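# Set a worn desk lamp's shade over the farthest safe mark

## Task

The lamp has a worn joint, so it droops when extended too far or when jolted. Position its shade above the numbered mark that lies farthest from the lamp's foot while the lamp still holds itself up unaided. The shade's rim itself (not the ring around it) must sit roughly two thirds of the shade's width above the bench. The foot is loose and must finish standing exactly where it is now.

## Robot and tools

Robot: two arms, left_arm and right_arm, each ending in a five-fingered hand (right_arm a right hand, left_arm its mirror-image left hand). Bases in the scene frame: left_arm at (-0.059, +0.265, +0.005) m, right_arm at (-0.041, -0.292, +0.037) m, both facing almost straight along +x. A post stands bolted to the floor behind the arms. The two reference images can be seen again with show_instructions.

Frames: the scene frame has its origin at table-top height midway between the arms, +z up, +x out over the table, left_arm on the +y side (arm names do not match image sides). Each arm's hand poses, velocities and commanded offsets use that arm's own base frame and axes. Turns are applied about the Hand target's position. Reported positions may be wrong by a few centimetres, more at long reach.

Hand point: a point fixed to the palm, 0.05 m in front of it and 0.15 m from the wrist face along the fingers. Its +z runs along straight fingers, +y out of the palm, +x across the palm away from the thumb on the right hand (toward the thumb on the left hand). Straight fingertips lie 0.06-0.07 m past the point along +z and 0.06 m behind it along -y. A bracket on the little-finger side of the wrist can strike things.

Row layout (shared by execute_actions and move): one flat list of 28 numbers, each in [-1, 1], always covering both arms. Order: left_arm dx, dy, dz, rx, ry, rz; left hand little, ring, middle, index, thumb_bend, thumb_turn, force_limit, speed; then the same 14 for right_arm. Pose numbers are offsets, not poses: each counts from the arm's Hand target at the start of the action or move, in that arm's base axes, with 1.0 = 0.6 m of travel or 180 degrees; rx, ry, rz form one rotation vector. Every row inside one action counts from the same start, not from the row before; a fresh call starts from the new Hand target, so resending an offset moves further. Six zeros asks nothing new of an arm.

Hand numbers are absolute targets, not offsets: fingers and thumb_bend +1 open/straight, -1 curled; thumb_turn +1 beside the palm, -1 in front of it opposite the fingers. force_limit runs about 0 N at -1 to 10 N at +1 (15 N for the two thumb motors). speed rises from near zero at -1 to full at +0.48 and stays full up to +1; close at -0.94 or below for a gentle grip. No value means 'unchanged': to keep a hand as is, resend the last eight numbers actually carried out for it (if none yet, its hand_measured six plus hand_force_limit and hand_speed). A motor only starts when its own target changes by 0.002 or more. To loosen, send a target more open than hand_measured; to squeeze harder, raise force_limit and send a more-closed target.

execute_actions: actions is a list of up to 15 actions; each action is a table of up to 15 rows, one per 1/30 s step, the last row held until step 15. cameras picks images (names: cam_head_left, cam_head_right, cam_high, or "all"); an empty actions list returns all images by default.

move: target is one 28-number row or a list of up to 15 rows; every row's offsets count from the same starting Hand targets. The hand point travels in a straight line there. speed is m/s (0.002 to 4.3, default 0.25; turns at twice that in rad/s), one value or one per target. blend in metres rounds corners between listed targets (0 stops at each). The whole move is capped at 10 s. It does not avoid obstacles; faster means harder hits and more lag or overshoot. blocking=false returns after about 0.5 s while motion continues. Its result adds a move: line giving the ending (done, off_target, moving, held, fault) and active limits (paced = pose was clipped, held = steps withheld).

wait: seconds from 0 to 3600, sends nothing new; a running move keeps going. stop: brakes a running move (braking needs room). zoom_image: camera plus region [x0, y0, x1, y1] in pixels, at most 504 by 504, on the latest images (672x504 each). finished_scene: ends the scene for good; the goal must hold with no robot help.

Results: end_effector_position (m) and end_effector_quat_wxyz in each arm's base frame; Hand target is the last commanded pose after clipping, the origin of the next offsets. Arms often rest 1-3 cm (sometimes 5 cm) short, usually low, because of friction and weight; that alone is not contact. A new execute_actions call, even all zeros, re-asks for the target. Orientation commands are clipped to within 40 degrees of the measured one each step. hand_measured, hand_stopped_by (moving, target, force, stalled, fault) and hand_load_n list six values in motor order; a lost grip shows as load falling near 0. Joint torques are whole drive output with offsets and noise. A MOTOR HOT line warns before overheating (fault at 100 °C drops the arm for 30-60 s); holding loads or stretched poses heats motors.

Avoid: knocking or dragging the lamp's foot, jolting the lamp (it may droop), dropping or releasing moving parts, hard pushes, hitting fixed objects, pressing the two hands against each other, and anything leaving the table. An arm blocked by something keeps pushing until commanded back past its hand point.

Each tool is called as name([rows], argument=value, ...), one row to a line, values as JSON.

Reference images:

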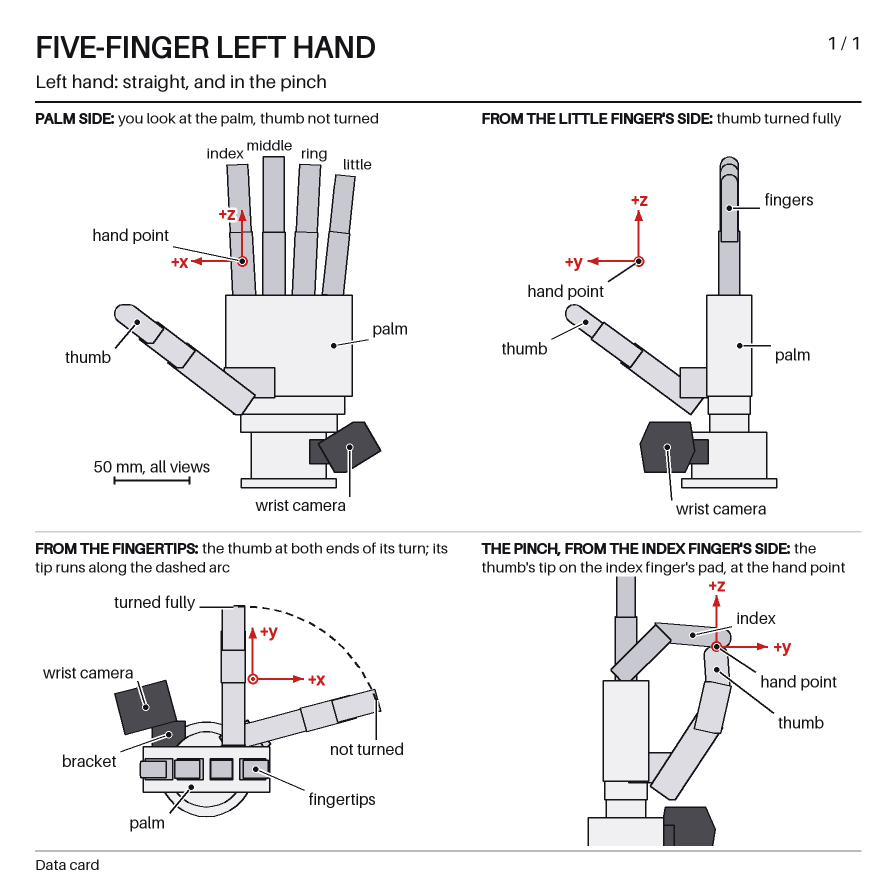

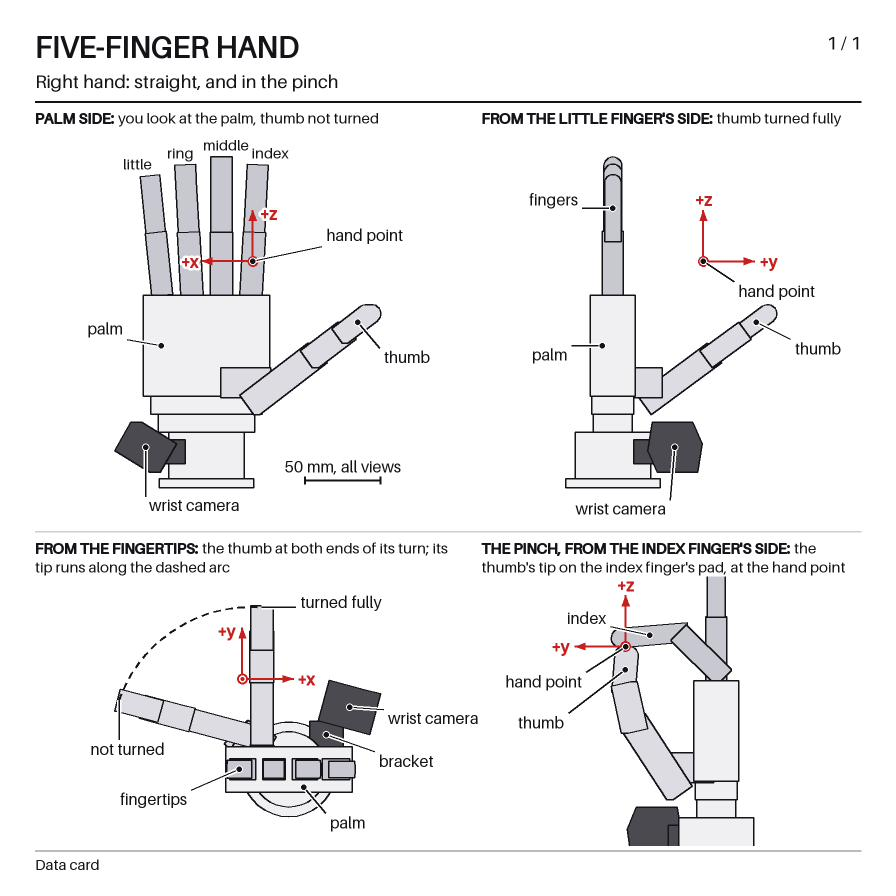

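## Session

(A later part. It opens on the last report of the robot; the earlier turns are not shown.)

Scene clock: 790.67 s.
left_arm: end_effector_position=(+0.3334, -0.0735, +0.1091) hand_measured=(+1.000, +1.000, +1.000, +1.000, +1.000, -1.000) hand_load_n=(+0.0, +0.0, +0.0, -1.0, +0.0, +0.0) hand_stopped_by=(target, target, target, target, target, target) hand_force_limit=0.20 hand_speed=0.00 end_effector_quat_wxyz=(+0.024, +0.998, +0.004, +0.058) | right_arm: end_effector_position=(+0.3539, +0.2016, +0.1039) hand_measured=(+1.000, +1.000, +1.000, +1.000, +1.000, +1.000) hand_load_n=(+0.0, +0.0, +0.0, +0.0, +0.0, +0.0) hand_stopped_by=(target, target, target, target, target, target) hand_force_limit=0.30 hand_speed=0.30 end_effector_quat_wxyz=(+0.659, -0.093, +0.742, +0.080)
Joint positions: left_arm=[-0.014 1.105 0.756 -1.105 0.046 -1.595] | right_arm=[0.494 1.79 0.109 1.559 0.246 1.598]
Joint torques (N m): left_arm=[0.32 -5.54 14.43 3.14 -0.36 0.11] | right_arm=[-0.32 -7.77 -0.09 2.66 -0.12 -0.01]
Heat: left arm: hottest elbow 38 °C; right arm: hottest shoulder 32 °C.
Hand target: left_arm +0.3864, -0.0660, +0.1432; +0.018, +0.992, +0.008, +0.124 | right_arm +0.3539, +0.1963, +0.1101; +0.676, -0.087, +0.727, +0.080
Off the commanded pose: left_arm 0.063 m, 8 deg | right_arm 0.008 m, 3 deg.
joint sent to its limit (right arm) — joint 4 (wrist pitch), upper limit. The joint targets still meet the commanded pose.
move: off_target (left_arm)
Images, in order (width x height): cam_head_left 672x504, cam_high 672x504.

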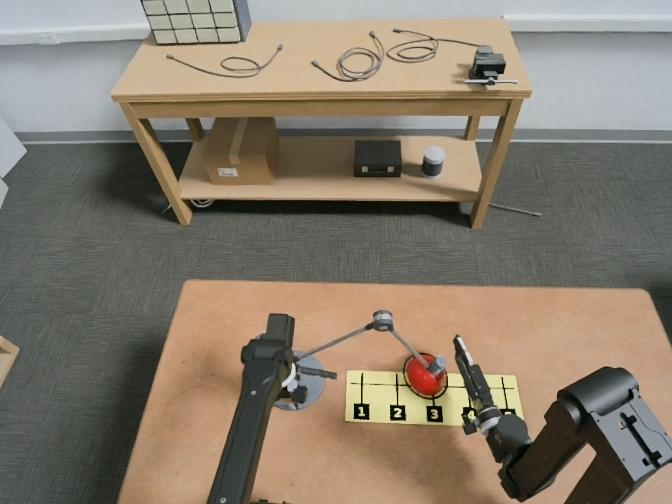

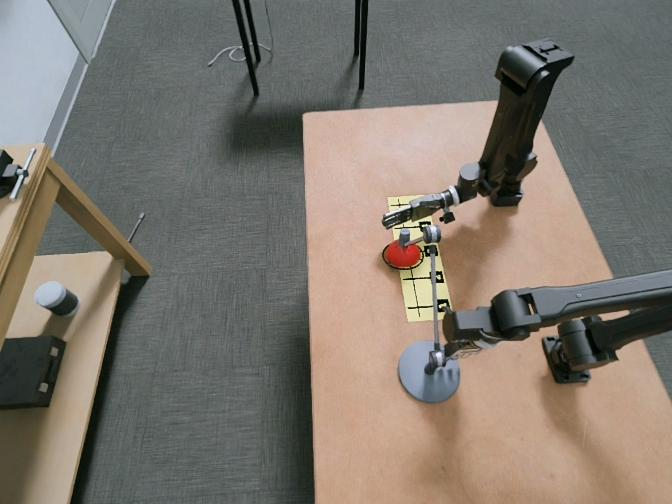

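move([
  [-0.09,-0.01,0.0,0,0,0,1,1,1,1,1,-1,0.2,0.0,0,0,0,0,0,0,1,1,1,1,1,1,0.3,0.3],
  [-0.18,-0.01,0.0,0,0,0,1,1,1,1,1,-1,0.2,0.0,0,0,0,0,0,0,1,1,1,1,1,1,0.3,0.3],
  [-0.22,0.06,0.2,0,0,0,1,1,1,1,1,-1,0.2,0.0,0,0,0,0,0,0,1,1,1,1,1,1,0.3,0.3],
], speed=0.08, cameras=["cam_high","cam_head_left"])

zoom_image(camera="cam_high", region=[370, 310, 490, 430])

zoom_image(camera="cam_head_left", region=[240, 300, 480, 460])

Scene clock: 795.63 s.
left_arm: end_effector_position=(+0.2516, -0.0316, +0.2452) hand_measured=(+1.000, +1.000, +1.000, +1.000, +1.000, -1.000) hand_load_n=(+0.0, +0.0, +0.0, +0.0, +0.0, +0.0) hand_stopped_by=(target, target, target, target, target, target) hand_force_limit=0.20 hand_speed=0.00 end_effector_quat_wxyz=(+0.021, +0.994, +0.012, +0.109) | right_arm: end_effector_position=(+0.3539, +0.2016, +0.1039) hand_measured=(+1.000, +1.000, +1.000, +1.000, +1.000, +1.000) hand_load_n=(+0.0, +0.0, +0.0, +0.0, +0.0, +0.0) hand_stopped_by=(target, target, target, target, target, target) hand_force_limit=0.30 hand_speed=0.30 end_effector_quat_wxyz=(+0.659, -0.093, +0.742, +0.080)
Joint positions: left_arm=[0.198 0.744 0.904 -1.523 0.081 -1.405] | right_arm=[0.494 1.79 0.109 1.559 0.246 1.598]
Joint torques (N m): left_arm=[0.21 -1.2 11.62 0.39 0.15 0.14] | right_arm=[-1.2 -7.41 0.18 2.56 -0.01 0.01]
Heat: left arm: hottest elbow 38 °C; right arm: hottest shoulder 32 °C.
Hand target: left_arm +0.2544, -0.0300, +0.2630; +0.018, +0.992, +0.008, +0.124 | right_arm +0.3539, +0.1963, +0.1101; +0.676, -0.087, +0.727, +0.080
Off the commanded pose: left_arm 0.018 m, 2 deg | right_arm 0.008 m, 3 deg.
joint sent to its limit (right arm) — joint 4 (wrist pitch), upper limit. The joint targets still meet the commanded pose.
move: off_target (left_arm)
Images, in order (width x height): cam_head_left 672x504, cam_high 672x504.

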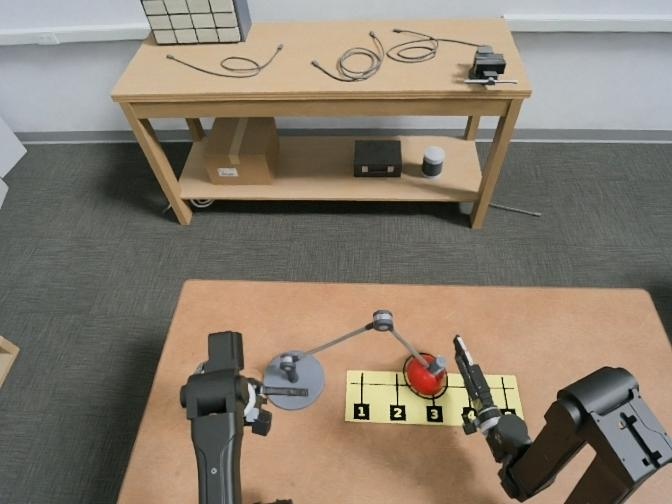

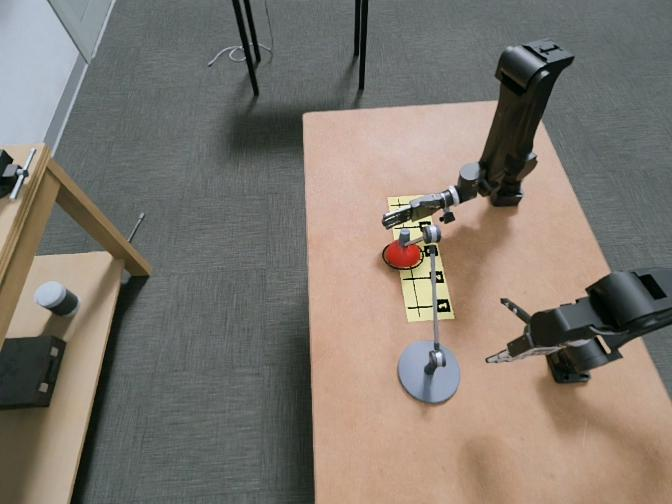

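Scaled by 4.200 from the camera's image (finer frame: 960x720).

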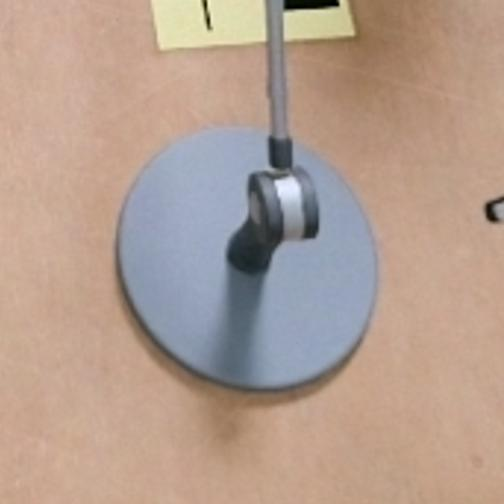

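Scaled by 2.100 from the camera's image (finer frame: 960x720).

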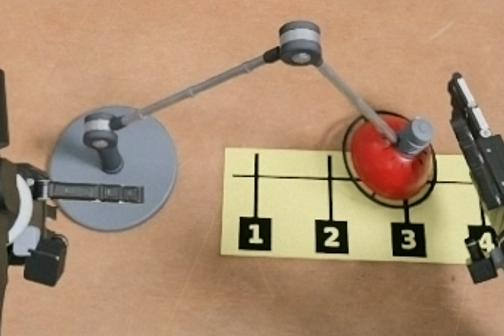

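move([
  [0,0,0,0,0,0,1,1,1,1,1,-1,0.2,0.0,0,-0.1,0.05,0,0,0,1,1,1,1,1,1,0.3,0.3],
  [0,0,0,0,0,0,1,1,1,1,1,-1,0.2,0.0,-0.06,-0.08,0.3,0,0,0,1,1,1,1,1,1,0.3,0.3],
  [0,0,0,0,0,0,1,1,1,1,1,-1,0.2,0.0,-0.1,-0.05,0.3,-0.24,-0.055,0.082,1,1,0.4,0.4,1,-1,0.3,0.0],
  [0,0,0,0,0,0,1,1,1,1,1,-1,0.2,0.0,-0.06,0.03,0.25,-0.479,-0.11,0.164,1,1,0.4,0.4,1,-1,0.3,0.0],
], speed=0.15, blend=0.02, cameras=["cam_high","cam_head_left"])

Scene clock: 810.00 s.
left_arm: end_effector_position=(+0.2515, -0.0317, +0.2452) hand_measured=(+1.000, +1.000, +1.000, +1.000, +1.000, -1.000) hand_load_n=(+0.0, +0.0, +0.0, +0.0, +0.0, +0.0) hand_stopped_by=(target, target, target, target, target, target) hand_force_limit=0.20 hand_speed=0.00 end_effector_quat_wxyz=(+0.021, +0.994, +0.011, +0.109) | right_arm: end_effector_position=(+0.3129, +0.2066, +0.2359) hand_measured=(+1.000, +1.000, +0.400, +0.400, +1.000, -1.000) hand_load_n=(-0.5, +0.0, +0.0, +0.0, +0.0, +0.0) hand_stopped_by=(target, target, target, target, target, target) hand_force_limit=0.30 hand_speed=0.00 end_effector_quat_wxyz=(-0.490, +0.696, -0.440, +0.287)
Joint positions: left_arm=[0.198 0.744 0.904 -1.523 0.081 -1.405] | right_arm=[0.512 0.653 0.58 -0.291 0.032 0.045]
Joint torques (N m): left_arm=[-0.62 -1.03 11.63 0.58 0.16 0.11] | right_arm=[0.67 0.44 15.15 1.24 0.02 -0.06]
Heat: left arm: hottest elbow 40 °C; right arm: hottest elbow 33 °C.
Hand target: left_arm +0.2544, -0.0300, +0.2630; +0.018, +0.992, +0.008, +0.124 | right_arm +0.3179, +0.2142, +0.2601; -0.500, +0.694, -0.429, +0.292
Off the commanded pose: left_arm 0.018 m, 2 deg | right_arm 0.026 m, 2 deg.
move: off_target (right_arm); blend cut to 0 m at target 3; target 3's new numbers were sent with right_arm's hand 0.026 m and 2 deg from that target
Images, in order (width x height): cam_head_left 672x504, cam_high 672x504.

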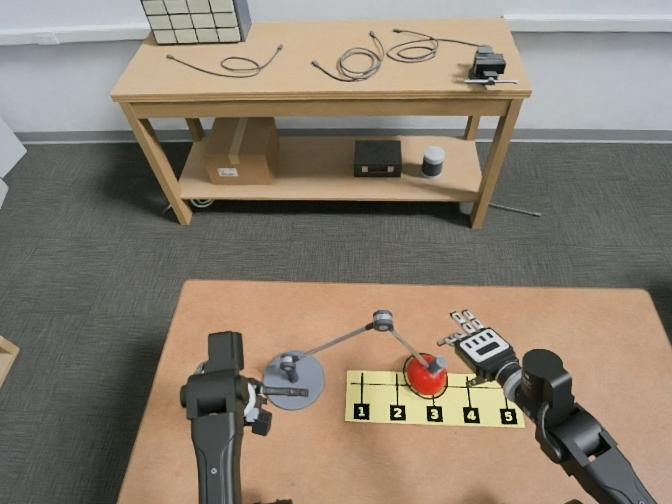

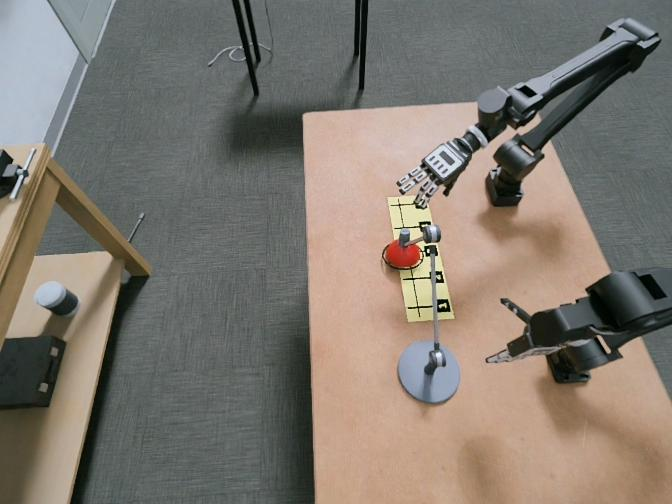

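move(target=[0,0,0,0,0,0,1,1,1,1,1,-1,0.2,0.0,0.09,0.055,-0.16,0,0,0,1,1,0.4,0.4,1,-1,0.3,0.0], speed=0.1, cameras=["cam_high","cam_head_left"])

zoom_image(camera="cam_head_left", region=[360, 290, 540, 440])

zoom_image(camera="cam_high", region=[340, 150, 520, 300])

Scene clock: 812.00 s.
left_arm: end_effector_position=(+0.2515, -0.0317, +0.2452) hand_measured=(+1.000, +1.000, +1.000, +1.000, +1.000, -1.000) hand_load_n=(+0.0, +0.0, +0.0, +0.0, +0.0, +0.0) hand_stopped_by=(target, target, target, target, target, target) hand_force_limit=0.20 hand_speed=0.00 end_effector_quat_wxyz=(+0.021, +0.994, +0.011, +0.109) | right_arm: end_effector_position=(+0.3759, +0.2426, +0.1706) hand_measured=(+1.000, +1.000, +0.400, +0.400, +1.000, -1.000) hand_load_n=(+0.0, +0.0, +0.0, +0.0, +0.0, +0.0) hand_stopped_by=(target, target, target, target, target, target) hand_force_limit=0.30 hand_speed=0.00 end_effector_quat_wxyz=(-0.500, +0.689, -0.435, +0.293)
Joint positions: left_arm=[0.198 0.744 0.904 -1.523 0.081 -1.405] | right_arm=[0.515 0.984 0.527 0.122 0.037 0.045]
Joint torques (N m): left_arm=[-0.44 -1.49 11.78 0.43 0.17 0.15] | right_arm=[1.61 -2.78 8.83 2.48 0.09 0.01]
Heat: left arm: hottest elbow 40 °C; right arm: hottest elbow 33 °C.
Hand target: left_arm +0.2544, -0.0300, +0.2630; +0.018, +0.992, +0.008, +0.124 | right_arm +0.3718, +0.2473, +0.1643; -0.500, +0.694, -0.429, +0.292
Off the commanded pose: left_arm 0.018 m, 2 deg | right_arm 0.009 m, 1 deg.
move: done
Images, in order (width x height): cam_head_left 672x504, cam_high 672x504.

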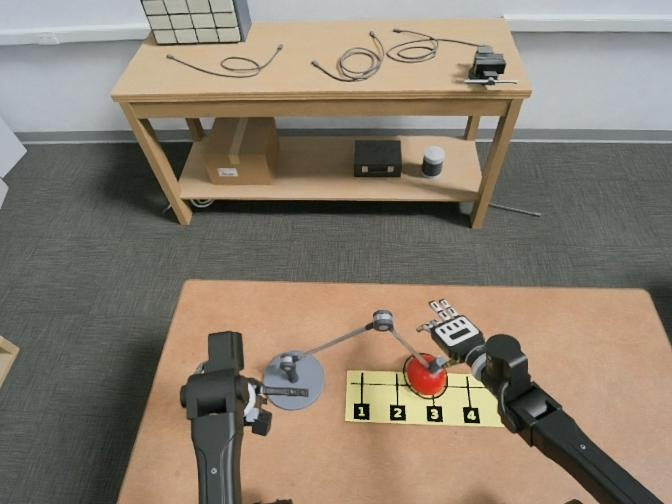

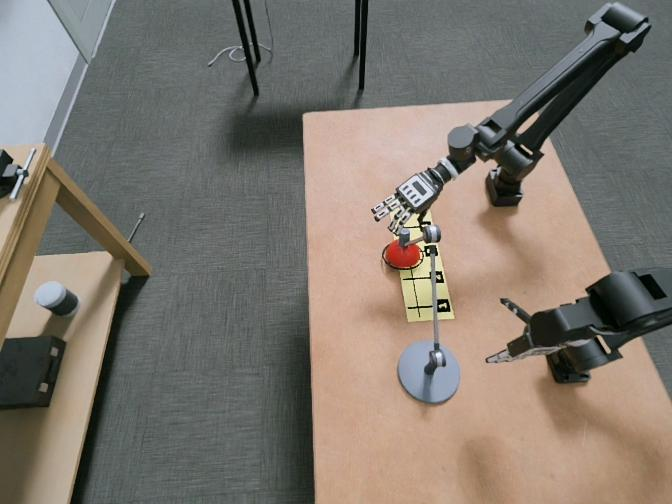

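Scaled by 2.800 from the camera's image (finer frame: 960x720).

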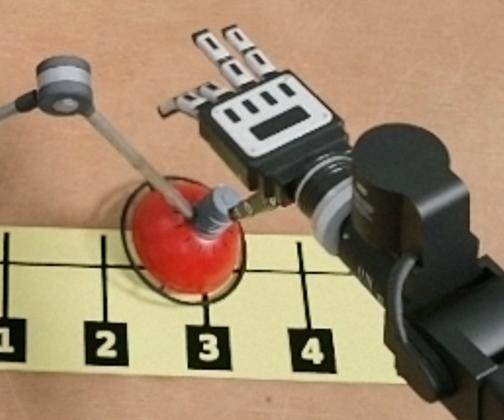

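Scaled by 2.800 from the camera's image (finer frame: 960x720).

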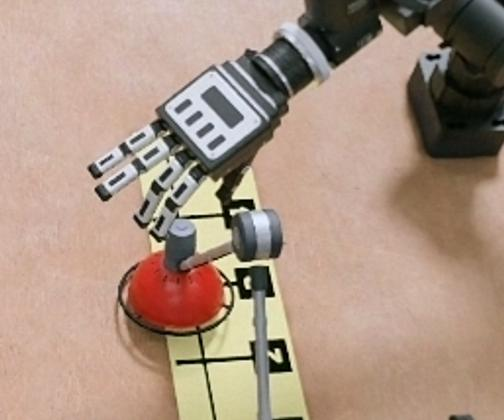

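move(target=[0,0,0,0,0,0,1,1,1,1,1,-1,0.2,0.0,-0.01,0.005,-0.12,0,0,0,1,1,0.4,0.4,1,-1,0.3,0.0], speed=0.06, cameras=["cam_high","cam_head_left"])

zoom_image(camera="cam_head_left", region=[360, 290, 540, 440])

zoom_image(camera="cam_high", region=[340, 150, 520, 300])

Scene clock: 814.33 s.
left_arm: end_effector_position=(+0.2515, -0.0317, +0.2452) hand_measured=(+1.000, +1.000, +1.000, +1.000, +1.000, -1.000) hand_load_n=(+0.0, +0.0, +0.0, +0.0, +0.0, +0.0) hand_stopped_by=(target, target, target, target, target, target) hand_force_limit=0.20 hand_speed=0.00 end_effector_quat_wxyz=(+0.021, +0.994, +0.011, +0.109) | right_arm: end_effector_position=(+0.3714, +0.2461, +0.0994) hand_measured=(+1.000, +1.000, +0.400, +0.400, +1.000, -1.000) hand_load_n=(+0.0, +0.0, +0.0, +0.0, +0.0, +0.0) hand_stopped_by=(target, target, target, target, target, target) hand_force_limit=0.30 hand_speed=0.00 end_effector_quat_wxyz=(-0.500, +0.690, -0.432, +0.296)
Joint positions: left_arm=[0.198 0.744 0.904 -1.523 0.081 -1.405] | right_arm=[0.536 1.153 0.4 0.422 0.056 0.045]
Joint torques (N m): left_arm=[-0.5 -0.91 11.59 0.39 0.15 0.13] | right_arm=[-0.03 -3.9 7.32 2.37 0.04 -0.02]
Heat: left arm: hottest elbow 40 °C; right arm: hottest elbow 33 °C.
Hand target: left_arm +0.2544, -0.0300, +0.2630; +0.018, +0.992, +0.008, +0.124 | right_arm +0.3659, +0.2503, +0.0923; -0.500, +0.694, -0.429, +0.292
Off the commanded pose: left_arm 0.018 m, 2 deg | right_arm 0.010 m, 1 deg.
move: done
Images, in order (width x height): cam_head_left 672x504, cam_high 672x504.

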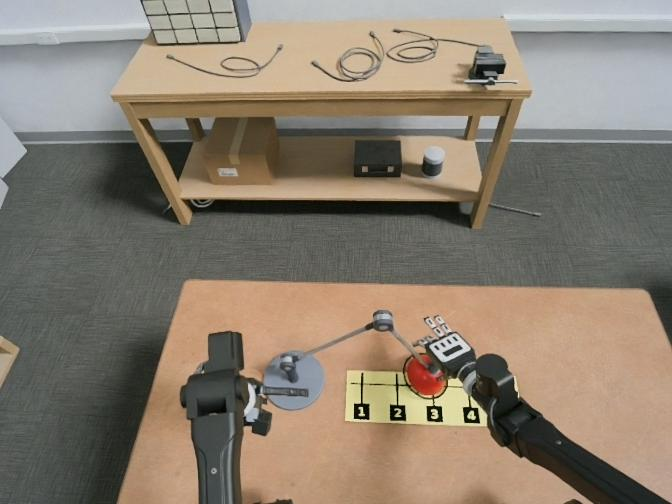

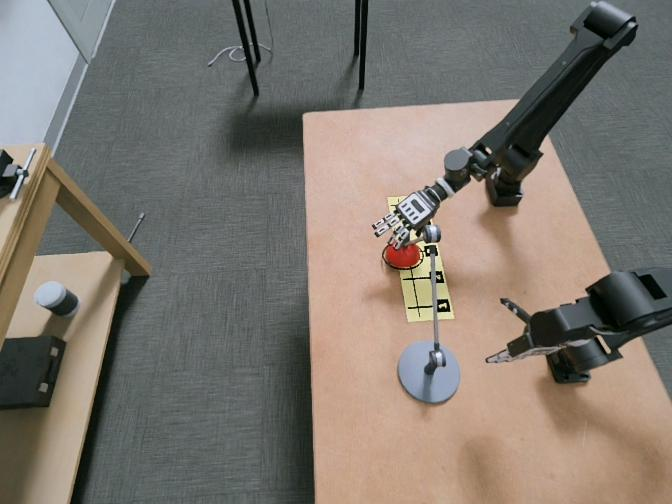

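Scaled by 2.800 from the camera's image (finer frame: 960x720).

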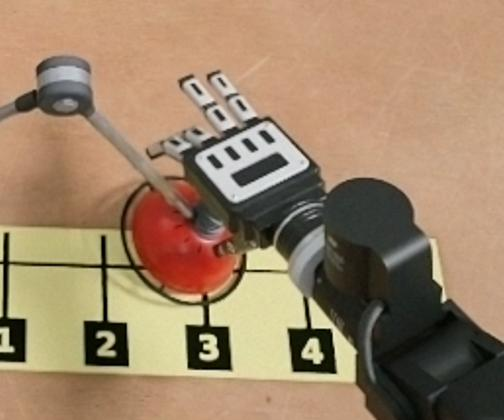

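Scaled by 2.800 from the camera's image (finer frame: 960x720).

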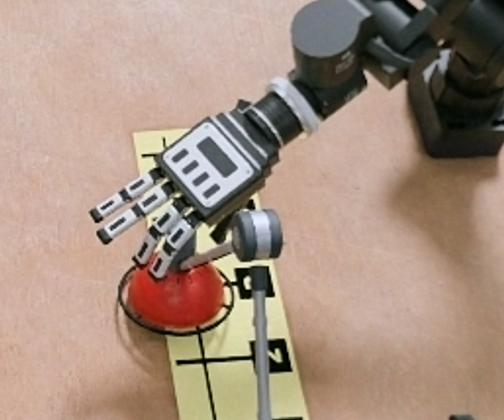

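move(target=[0,0,0,0,0,0,1,1,1,1,1,-1,0.2,0.0,-0.005,0,-0.058,0,0,0,1,1,0.4,0.4,1,-1,0.3,0.0], speed=0.05, cameras=["cam_high","cam_head_left"])

zoom_image(camera="cam_head_left", region=[360, 290, 540, 440])

zoom_image(camera="cam_high", region=[340, 150, 520, 300])

Scene clock: 815.97 s.
left_arm: end_effector_position=(+0.2515, -0.0317, +0.2452) hand_measured=(+1.000, +1.000, +1.000, +1.000, +1.000, -1.000) hand_load_n=(+0.0, +0.0, +0.0, +0.0, +0.0, -0.5) hand_stopped_by=(target, target, target, target, target, target) hand_force_limit=0.20 hand_speed=0.00 end_effector_quat_wxyz=(+0.021, +0.994, +0.011, +0.109) | right_arm: end_effector_position=(+0.3691, +0.2465, +0.0642) hand_measured=(+1.000, +1.000, +0.400, +0.400, +1.000, -1.000) hand_load_n=(+0.0, +0.0, +0.0, +0.0, +0.0, +0.0) hand_stopped_by=(target, target, target, target, target, target) hand_force_limit=0.30 hand_speed=0.00 end_effector_quat_wxyz=(-0.500, +0.690, -0.432, +0.296)
Joint positions: left_arm=[0.198 0.744 0.904 -1.523 0.081 -1.405] | right_arm=[0.541 1.277 0.352 0.594 0.061 0.045]
Joint torques (N m): left_arm=[0.44 -1.9 11.58 0.44 0.2 0.09] | right_arm=[0.79 -4.48 6.26 2.66 0.12 0.06]
Heat: left arm: hottest elbow 40 °C; right arm: hottest elbow 33 °C.
Hand target: left_arm +0.2544, -0.0300, +0.2630; +0.018, +0.992, +0.008, +0.124 | right_arm +0.3627, +0.2503, +0.0574; -0.500, +0.694, -0.429, +0.292
Off the commanded pose: left_arm 0.018 m, 2 deg | right_arm 0.010 m, 1 deg.
move: done
Images, in order (width x height): cam_head_left 672x504, cam_high 672x504.

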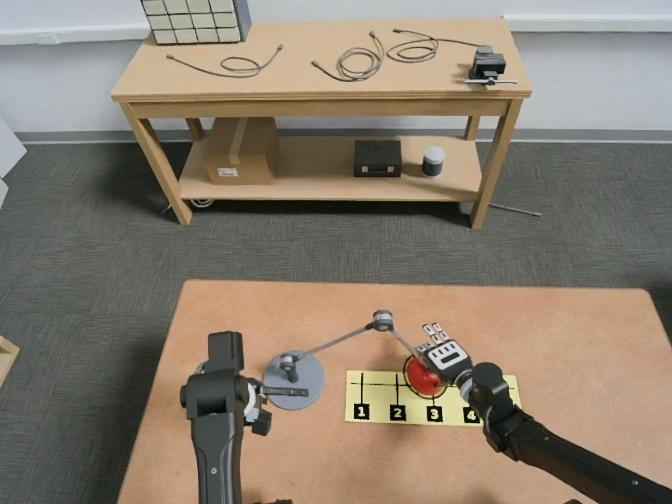

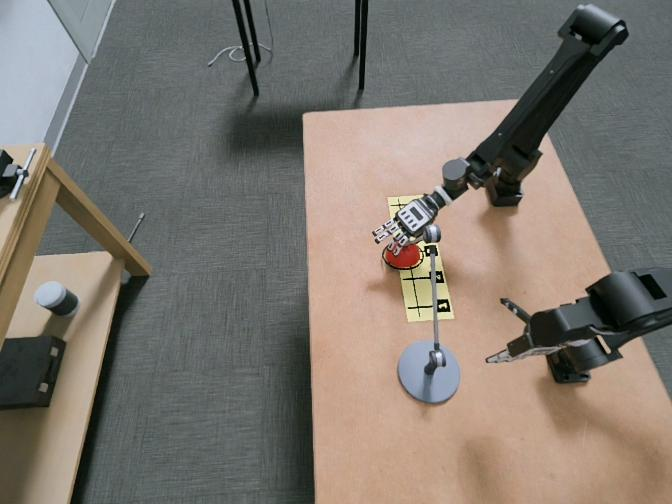

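Scaled by 2.800 from the camera's image (finer frame: 960x720).

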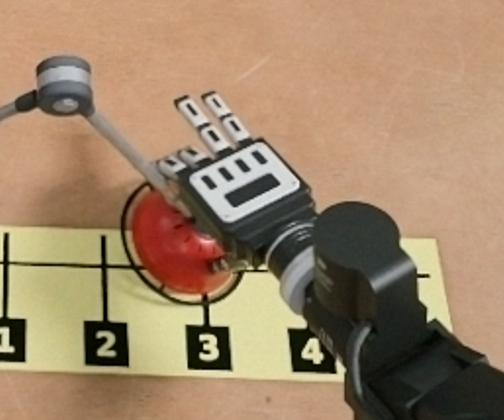

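Scaled by 2.800 from the camera's image (finer frame: 960x720).

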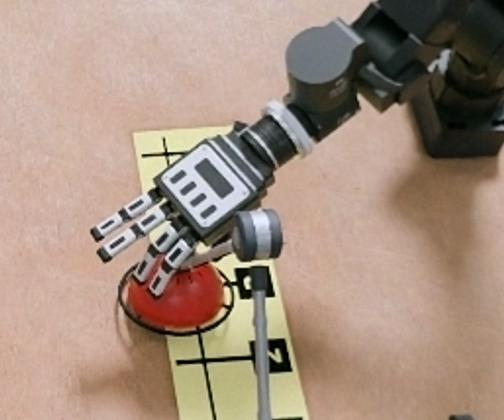

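move(target=[0,0,0,0,0,0,1,1,1,1,1,-1,0.2,0.0,0,0,0,0,0,0,1,1,-0.2,-0.2,-0.2,-1,0.3,-0.85], cameras=["cam_high","cam_head_left"])

zoom_image(camera="cam_head_left", region=[360, 290, 540, 440])

Scene clock: 819.57 s.
left_arm: end_effector_position=(+0.2515, -0.0317, +0.2452) hand_measured=(+1.000, +1.000, +1.000, +1.000, +1.000, -1.000) hand_load_n=(+0.0, +0.0, +0.0, +0.0, +0.0, +0.0) hand_stopped_by=(target, target, target, target, target, target) hand_force_limit=0.20 hand_speed=0.00 end_effector_quat_wxyz=(+0.021, +0.994, +0.011, +0.109) | right_arm: end_effector_position=(+0.3682, +0.2516, +0.0678) hand_measured=(+1.000, +1.000, -0.182, -0.200, +0.340, -1.000) hand_load_n=(+0.0, +0.0, +2.0, +1.5, +9.0, +10.5) hand_stopped_by=(target, target, force, target, force, target) hand_force_limit=0.30 hand_speed=-0.85 end_effector_quat_wxyz=(-0.511, +0.678, -0.446, +0.284)
Joint positions: left_arm=[0.198 0.744 0.904 -1.523 0.081 -1.405] | right_arm=[0.545 1.277 0.352 0.603 0.06 0.095]
Joint torques (N m): left_arm=[-0.26 -1.67 11.54 0.35 0.11 0.14] | right_arm=[0.21 -4.37 6.08 2.28 0.08 -0.44]
Motor temperatures (°C): left_arm=[27 30 41 28 33 29] | right_arm=[31 32 33 28 32 29]
Heat: left arm: hottest elbow 41 °C; right arm: hottest elbow 33 °C.
Hand target: left_arm +0.2544, -0.0300, +0.2630; +0.018, +0.992, +0.008, +0.124 | right_arm +0.3627, +0.2503, +0.0574; -0.500, +0.694, -0.429, +0.292
Off the commanded pose: left_arm 0.018 m, 2 deg | right_arm 0.012 m, 3 deg.
move: done
Images, in order (width x height): cam_head_left 672x504, cam_high 672x504.

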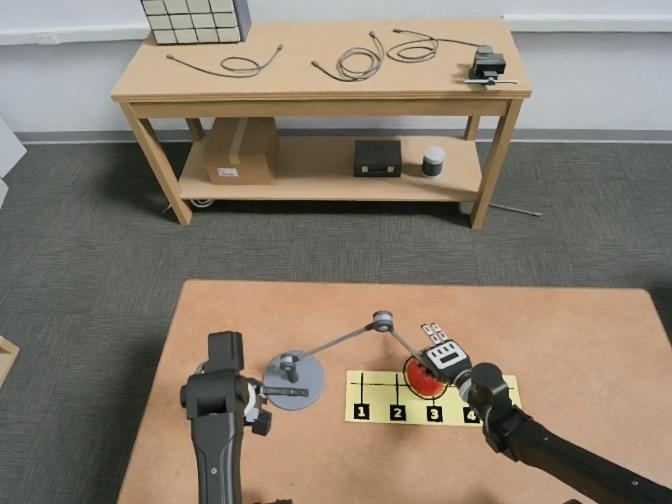

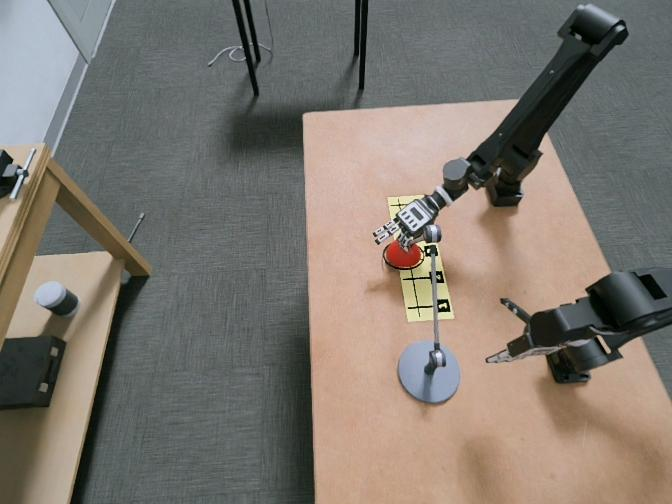

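Scaled by 2.800 from the camera's image (finer frame: 960x720).

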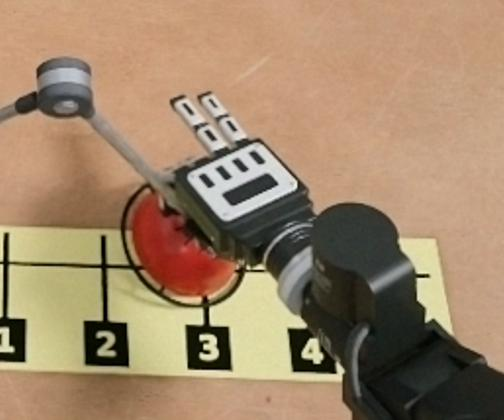

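move(target=[0,0,0,0,0,0,1,1,1,1,1,-1,0.2,0.0,0,0,0,0,0,0,1,1,-0.4,-0.4,-0.2,-1,0.3,-0.85])

Scene clock: 820.37 s.
left_arm: end_effector_position=(+0.2515, -0.0317, +0.2452) hand_measured=(+1.000, +1.000, +1.000, +1.000, +1.000, -1.000) hand_load_n=(+0.0, +0.0, +0.0, +0.0, +0.0, +0.0) hand_stopped_by=(target, target, target, target, target, target) hand_force_limit=0.20 hand_speed=0.00 end_effector_quat_wxyz=(+0.021, +0.994, +0.011, +0.109) | right_arm: end_effector_position=(+0.3682, +0.2517, +0.0678) hand_measured=(+1.000, +1.000, -0.192, -0.238, +0.340, -1.000) hand_load_n=(+0.0, +0.0, +5.5, +9.0, +10.5, +10.0) hand_stopped_by=(target, target, force, force, force, target) hand_force_limit=0.30 hand_speed=-0.85 end_effector_quat_wxyz=(-0.511, +0.678, -0.446, +0.284)
Joint positions: left_arm=[0.198 0.744 0.904 -1.523 0.081 -1.405] | right_arm=[0.545 1.277 0.352 0.603 0.06 0.095]
Joint torques (N m): left_arm=[-0.5 -0.67 11.73 0.53 0.15 0.11] | right_arm=[-0.15 -3.72 5.93 2.36 0.07 -0.44]
Heat: left arm: hottest elbow 41 °C; right arm: hottest elbow 33 °C.
Hand target: left_arm +0.2544, -0.0300, +0.2630; +0.018, +0.992, +0.008, +0.124 | right_arm +0.3627, +0.2503, +0.0574; -0.500, +0.694, -0.429, +0.292
Off the commanded pose: left_arm 0.018 m, 2 deg | right_arm 0.012 m, 3 deg.
move: done

move(target=[0,0,0,0,0,0,1,1,1,1,1,-1,0.2,0.0,-0.04,-0.01,0.02,0,0,0,1,1,-0.4,-0.4,-0.2,-1,0.3,-0.85], speed=0.03, cameras=["cam_high","cam_head_left"])

zoom_image(camera="cam_head_left", region=[360, 290, 540, 440])

zoom_image(camera="cam_high", region=[370, 310, 490, 430])

Scene clock: 822.00 s.
left_arm: end_effector_position=(+0.2515, -0.0317, +0.2452) hand_measured=(+1.000, +1.000, +1.000, +1.000, +1.000, -1.000) hand_load_n=(+0.0, +0.0, +0.0, +0.0, +0.0, +0.0) hand_stopped_by=(target, target, target, target, target, target) hand_force_limit=0.20 hand_speed=0.00 end_effector_quat_wxyz=(+0.021, +0.994, +0.011, +0.109) | right_arm: end_effector_position=(+0.3438, +0.2470, +0.0690) hand_measured=(+1.000, +1.000, -0.192, -0.238, +0.340, -1.000) hand_load_n=(+0.0, +0.0, +4.0, +10.0, +12.0, +15.0) hand_stopped_by=(target, target, force, force, force, target) hand_force_limit=0.30 hand_speed=-0.85 end_effector_quat_wxyz=(-0.506, +0.680, -0.453, +0.276)
Joint positions: left_arm=[0.198 0.744 0.904 -1.523 0.081 -1.405] | right_arm=[0.575 1.186 0.309 0.533 0.086 0.117]
Joint torques (N m): left_arm=[-0.26 -1.67 11.69 0.57 0.2 0.12] | right_arm=[0.62 -6.18 6.49 1.57 0.23 -0.54]
Heat: left arm: hottest elbow 41 °C; right arm: hottest elbow 33 °C.
Hand target: left_arm +0.2544, -0.0300, +0.2630; +0.018, +0.992, +0.008, +0.124 | right_arm +0.3388, +0.2443, +0.0695; -0.500, +0.694, -0.429, +0.292
Off the commanded pose: left_arm 0.018 m, 2 deg | right_arm 0.006 m, 4 deg.
move: off_target (right_arm)
Images, in order (width x height): cam_head_left 672x504, cam_high 672x504.

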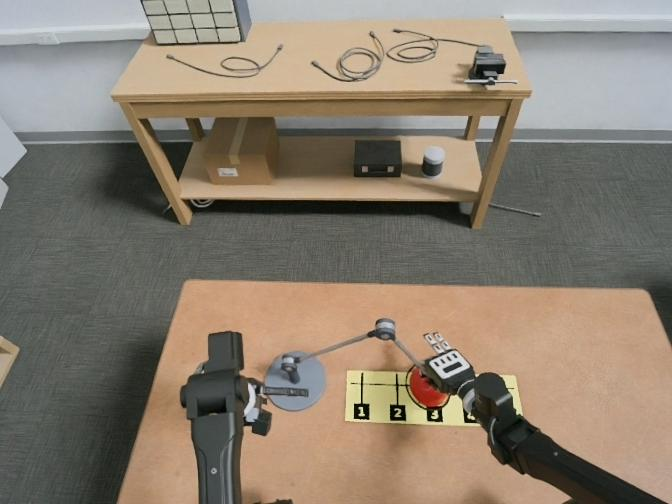

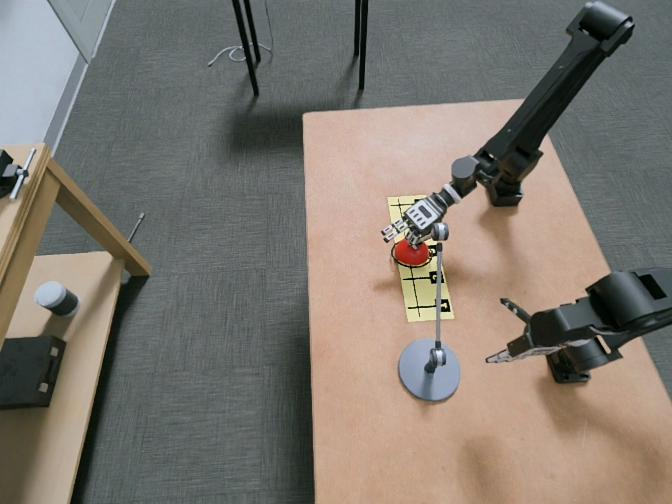

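Scaled by 2.800 from the camera's image (finer frame: 960x720).

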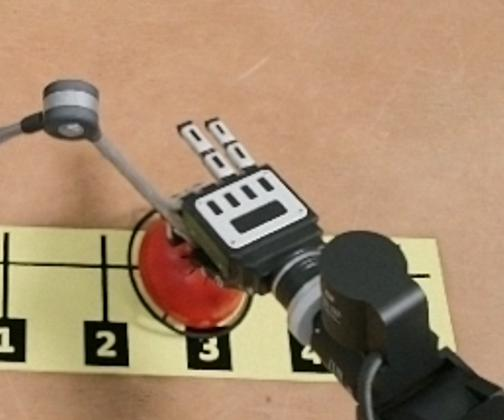

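Scaled by 4.200 from the camera's image (finer frame: 960x720).

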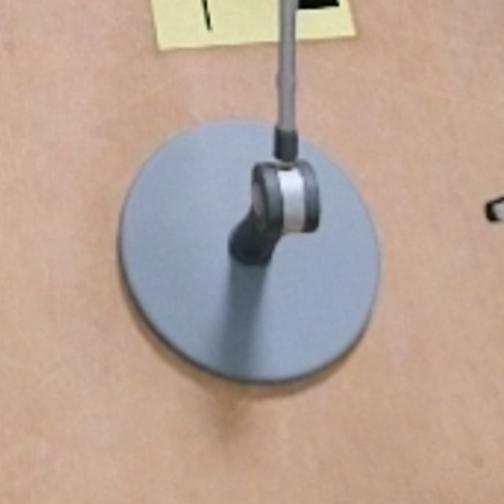

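move([
  [0,-0.2,0.08,0,-0.2,0,1,1,1,1,1,1,0.2,0.0,0,0,0,0,0,0,1,1,-0.4,-0.4,-0.2,-1,0.3,-0.85],
  [0,-0.398,0.02,0,-0.42,0,1,1,1,1,1,1,0.2,0.0,0,0,0,0,0,0,1,1,-0.4,-0.4,-0.2,-1,0.3,-0.85],
], speed=0.12, blend=0.03, cameras=["cam_high","cam_head_left"])

Scene clock: 831.03 s.
left_arm: end_effector_position=(+0.2553, -0.2685, +0.2818) hand_measured=(+1.000, +1.000, +1.000, +1.000, +1.000, +1.000) hand_load_n=(+0.0, +0.0, +0.0, +0.0, +0.0, +0.0) hand_stopped_by=(target, target, target, target, target, target) hand_force_limit=0.20 hand_speed=0.00 end_effector_quat_wxyz=(+0.024, +0.708, +0.002, +0.706) | right_arm: end_effector_position=(+0.3438, +0.2470, +0.0690) hand_measured=(+1.000, +1.000, -0.192, -0.238, +0.340, -1.000) hand_load_n=(+0.0, +0.0, +4.5, +9.5, +12.0, +15.5) hand_stopped_by=(target, target, force, force, force, target) hand_force_limit=0.30 hand_speed=-0.85 end_effector_quat_wxyz=(-0.506, +0.680, -0.453, +0.276)
Joint positions: left_arm=[-1.269 0.835 0.261 0.57 -1.238 -1.612] | right_arm=[0.575 1.186 0.309 0.533 0.086 0.117]
Joint torques (N m): left_arm=[-0.62 -0.67 7.39 2.5 0.06 0.11] | right_arm=[0.67 -6.53 6.31 1.58 0.25 -0.59]
Heat: left arm: hottest elbow 41 °C; right arm: hottest elbow 33 °C.
Hand target: left_arm +0.2545, -0.2688, +0.2753; +0.019, +0.708, -0.005, +0.706 | right_arm +0.3388, +0.2443, +0.0695; -0.500, +0.694, -0.429, +0.292
Off the commanded pose: left_arm 0.007 m, 1 deg | right_arm 0.006 m, 4 deg.
move: done
Images, in order (width x height): cam_head_left 672x504, cam_high 672x504.

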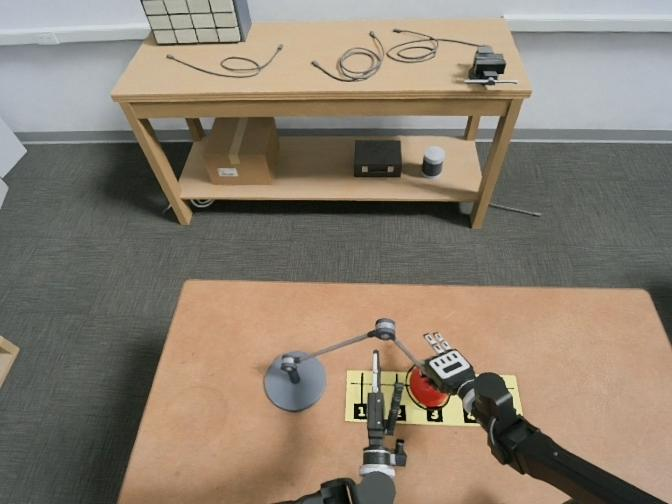

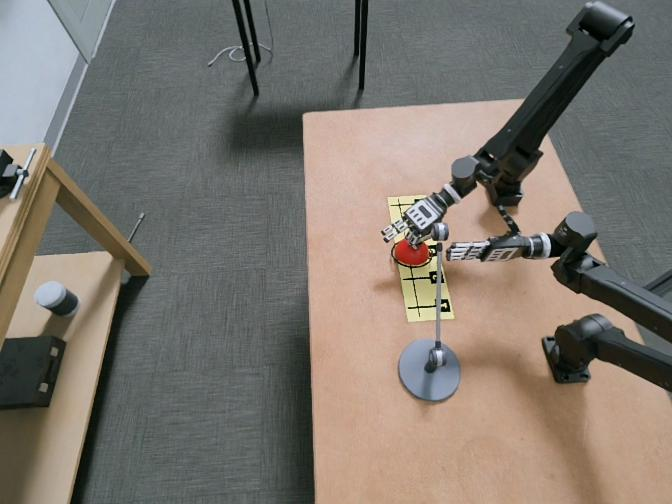

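zoom_image(camera="cam_head_left", region=[330, 300, 450, 470])

zoom_image(camera="cam_high", region=[400, 190, 580, 320])

Scaled by 2.965 from the camera's image (finer frame: 960x720).

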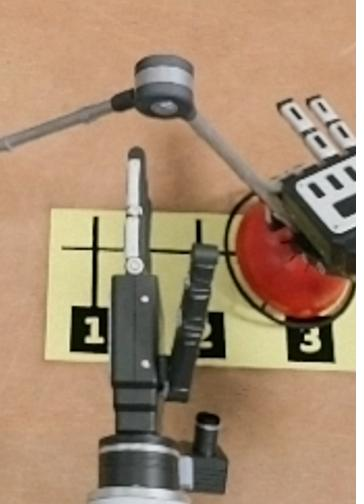

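Scaled by 2.800 from the camera's image (finer frame: 960x720).

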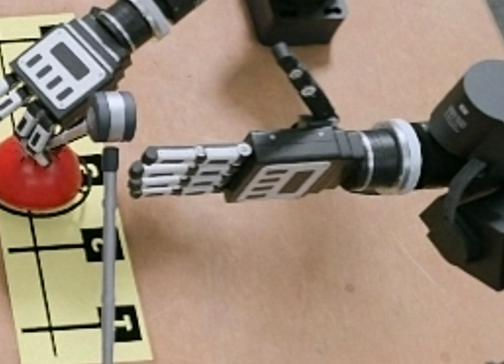

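move([
  [0,-0.017,-0.035,0,0,0,1,1,1,1,1,1,0.2,0.0,0,0,0,0,0,0,1,1,-0.4,-0.4,-0.2,-1,0.3,-0.85],
  [0.12,-0.017,-0.035,0,0,0,1,1,1,1,1,1,0.2,0.0,0,0,0,0,0,0,1,1,-0.4,-0.4,-0.2,-1,0.3,-0.85],
], speed=0.08, cameras=["cam_high","cam_head_left"])

zoom_image(camera="cam_head_left", region=[330, 300, 450, 470])

zoom_image(camera="cam_high", region=[400, 190, 580, 320])

Scene clock: 834.07 s.
left_arm: end_effector_position=(+0.3197, -0.2709, +0.2382) hand_measured=(+1.000, +1.000, +1.000, +1.000, +1.000, +1.000) hand_load_n=(+0.0, +0.0, +0.0, +0.0, +0.0, +0.0) hand_stopped_by=(target, target, target, target, target, target) hand_force_limit=0.20 hand_speed=0.00 end_effector_quat_wxyz=(+0.012, +0.716, -0.013, +0.698) | right_arm: end_effector_position=(+0.3438, +0.2470, +0.0690) hand_measured=(+1.000, +1.000, -0.192, -0.238, +0.340, -1.000) hand_load_n=(+0.0, +0.0, +4.5, +10.0, +12.0, +15.5) hand_stopped_by=(target, target, force, force, force, target) hand_force_limit=0.30 hand_speed=-0.85 end_effector_quat_wxyz=(-0.506, +0.680, -0.453, +0.276)
Joint positions: left_arm=[-1.011 1.095 0.263 0.787 -0.975 -1.606] | right_arm=[0.575 1.186 0.309 0.533 0.086 0.117]
Joint torques (N m): left_arm=[-0.73 -3.19 9.92 2.71 0.03 0.08] | right_arm=[-0.26 -6.59 6.46 1.65 0.26 -0.51]
Heat: left arm: hottest elbow 40 °C; right arm: hottest elbow 33 °C.
Hand target: left_arm +0.3264, -0.2790, +0.2542; +0.019, +0.708, -0.005, +0.706 | right_arm +0.3388, +0.2443, +0.0695; -0.500, +0.694, -0.429, +0.292
Off the commanded pose: left_arm 0.019 m, 2 deg | right_arm 0.006 m, 4 deg.
move: off_target (left_arm)
Images, in order (width x height): cam_head_left 672x504, cam_high 672x504.

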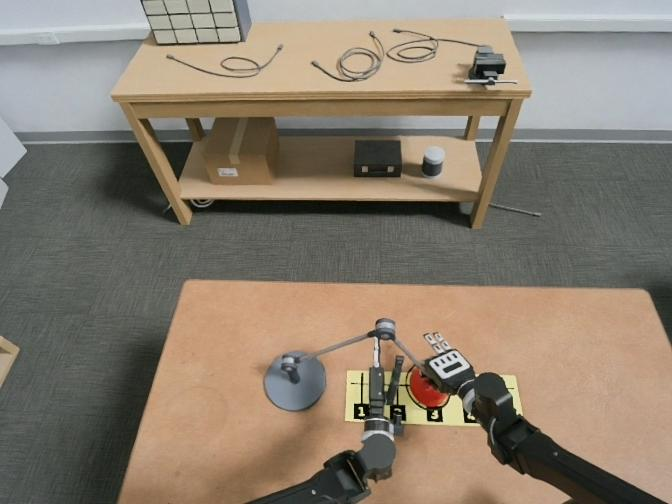

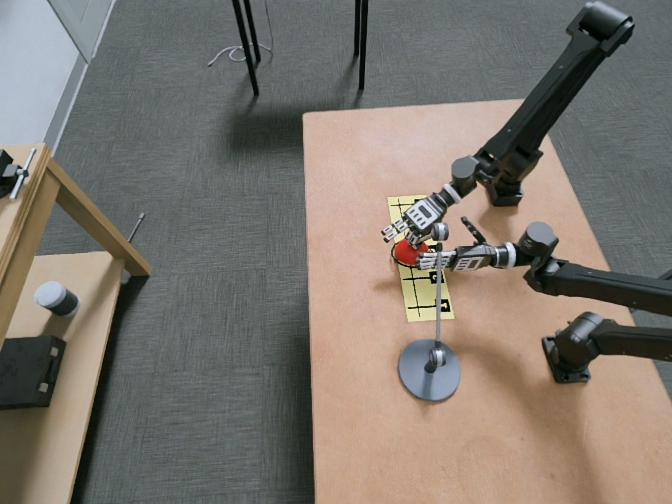

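Scaled by 2.965 from the camera's image (finer frame: 960x720).

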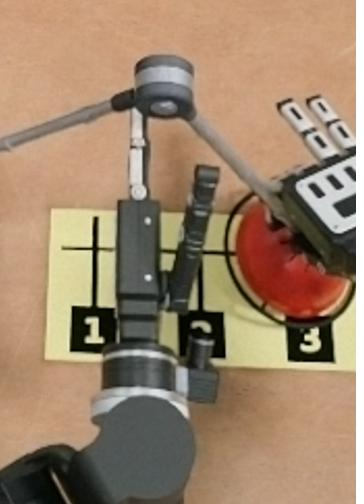

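Scaled by 2.800 from the camera's image (finer frame: 960x720).

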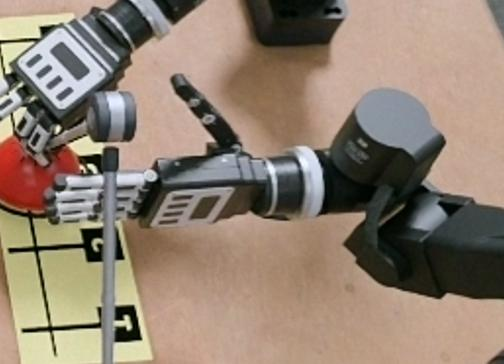

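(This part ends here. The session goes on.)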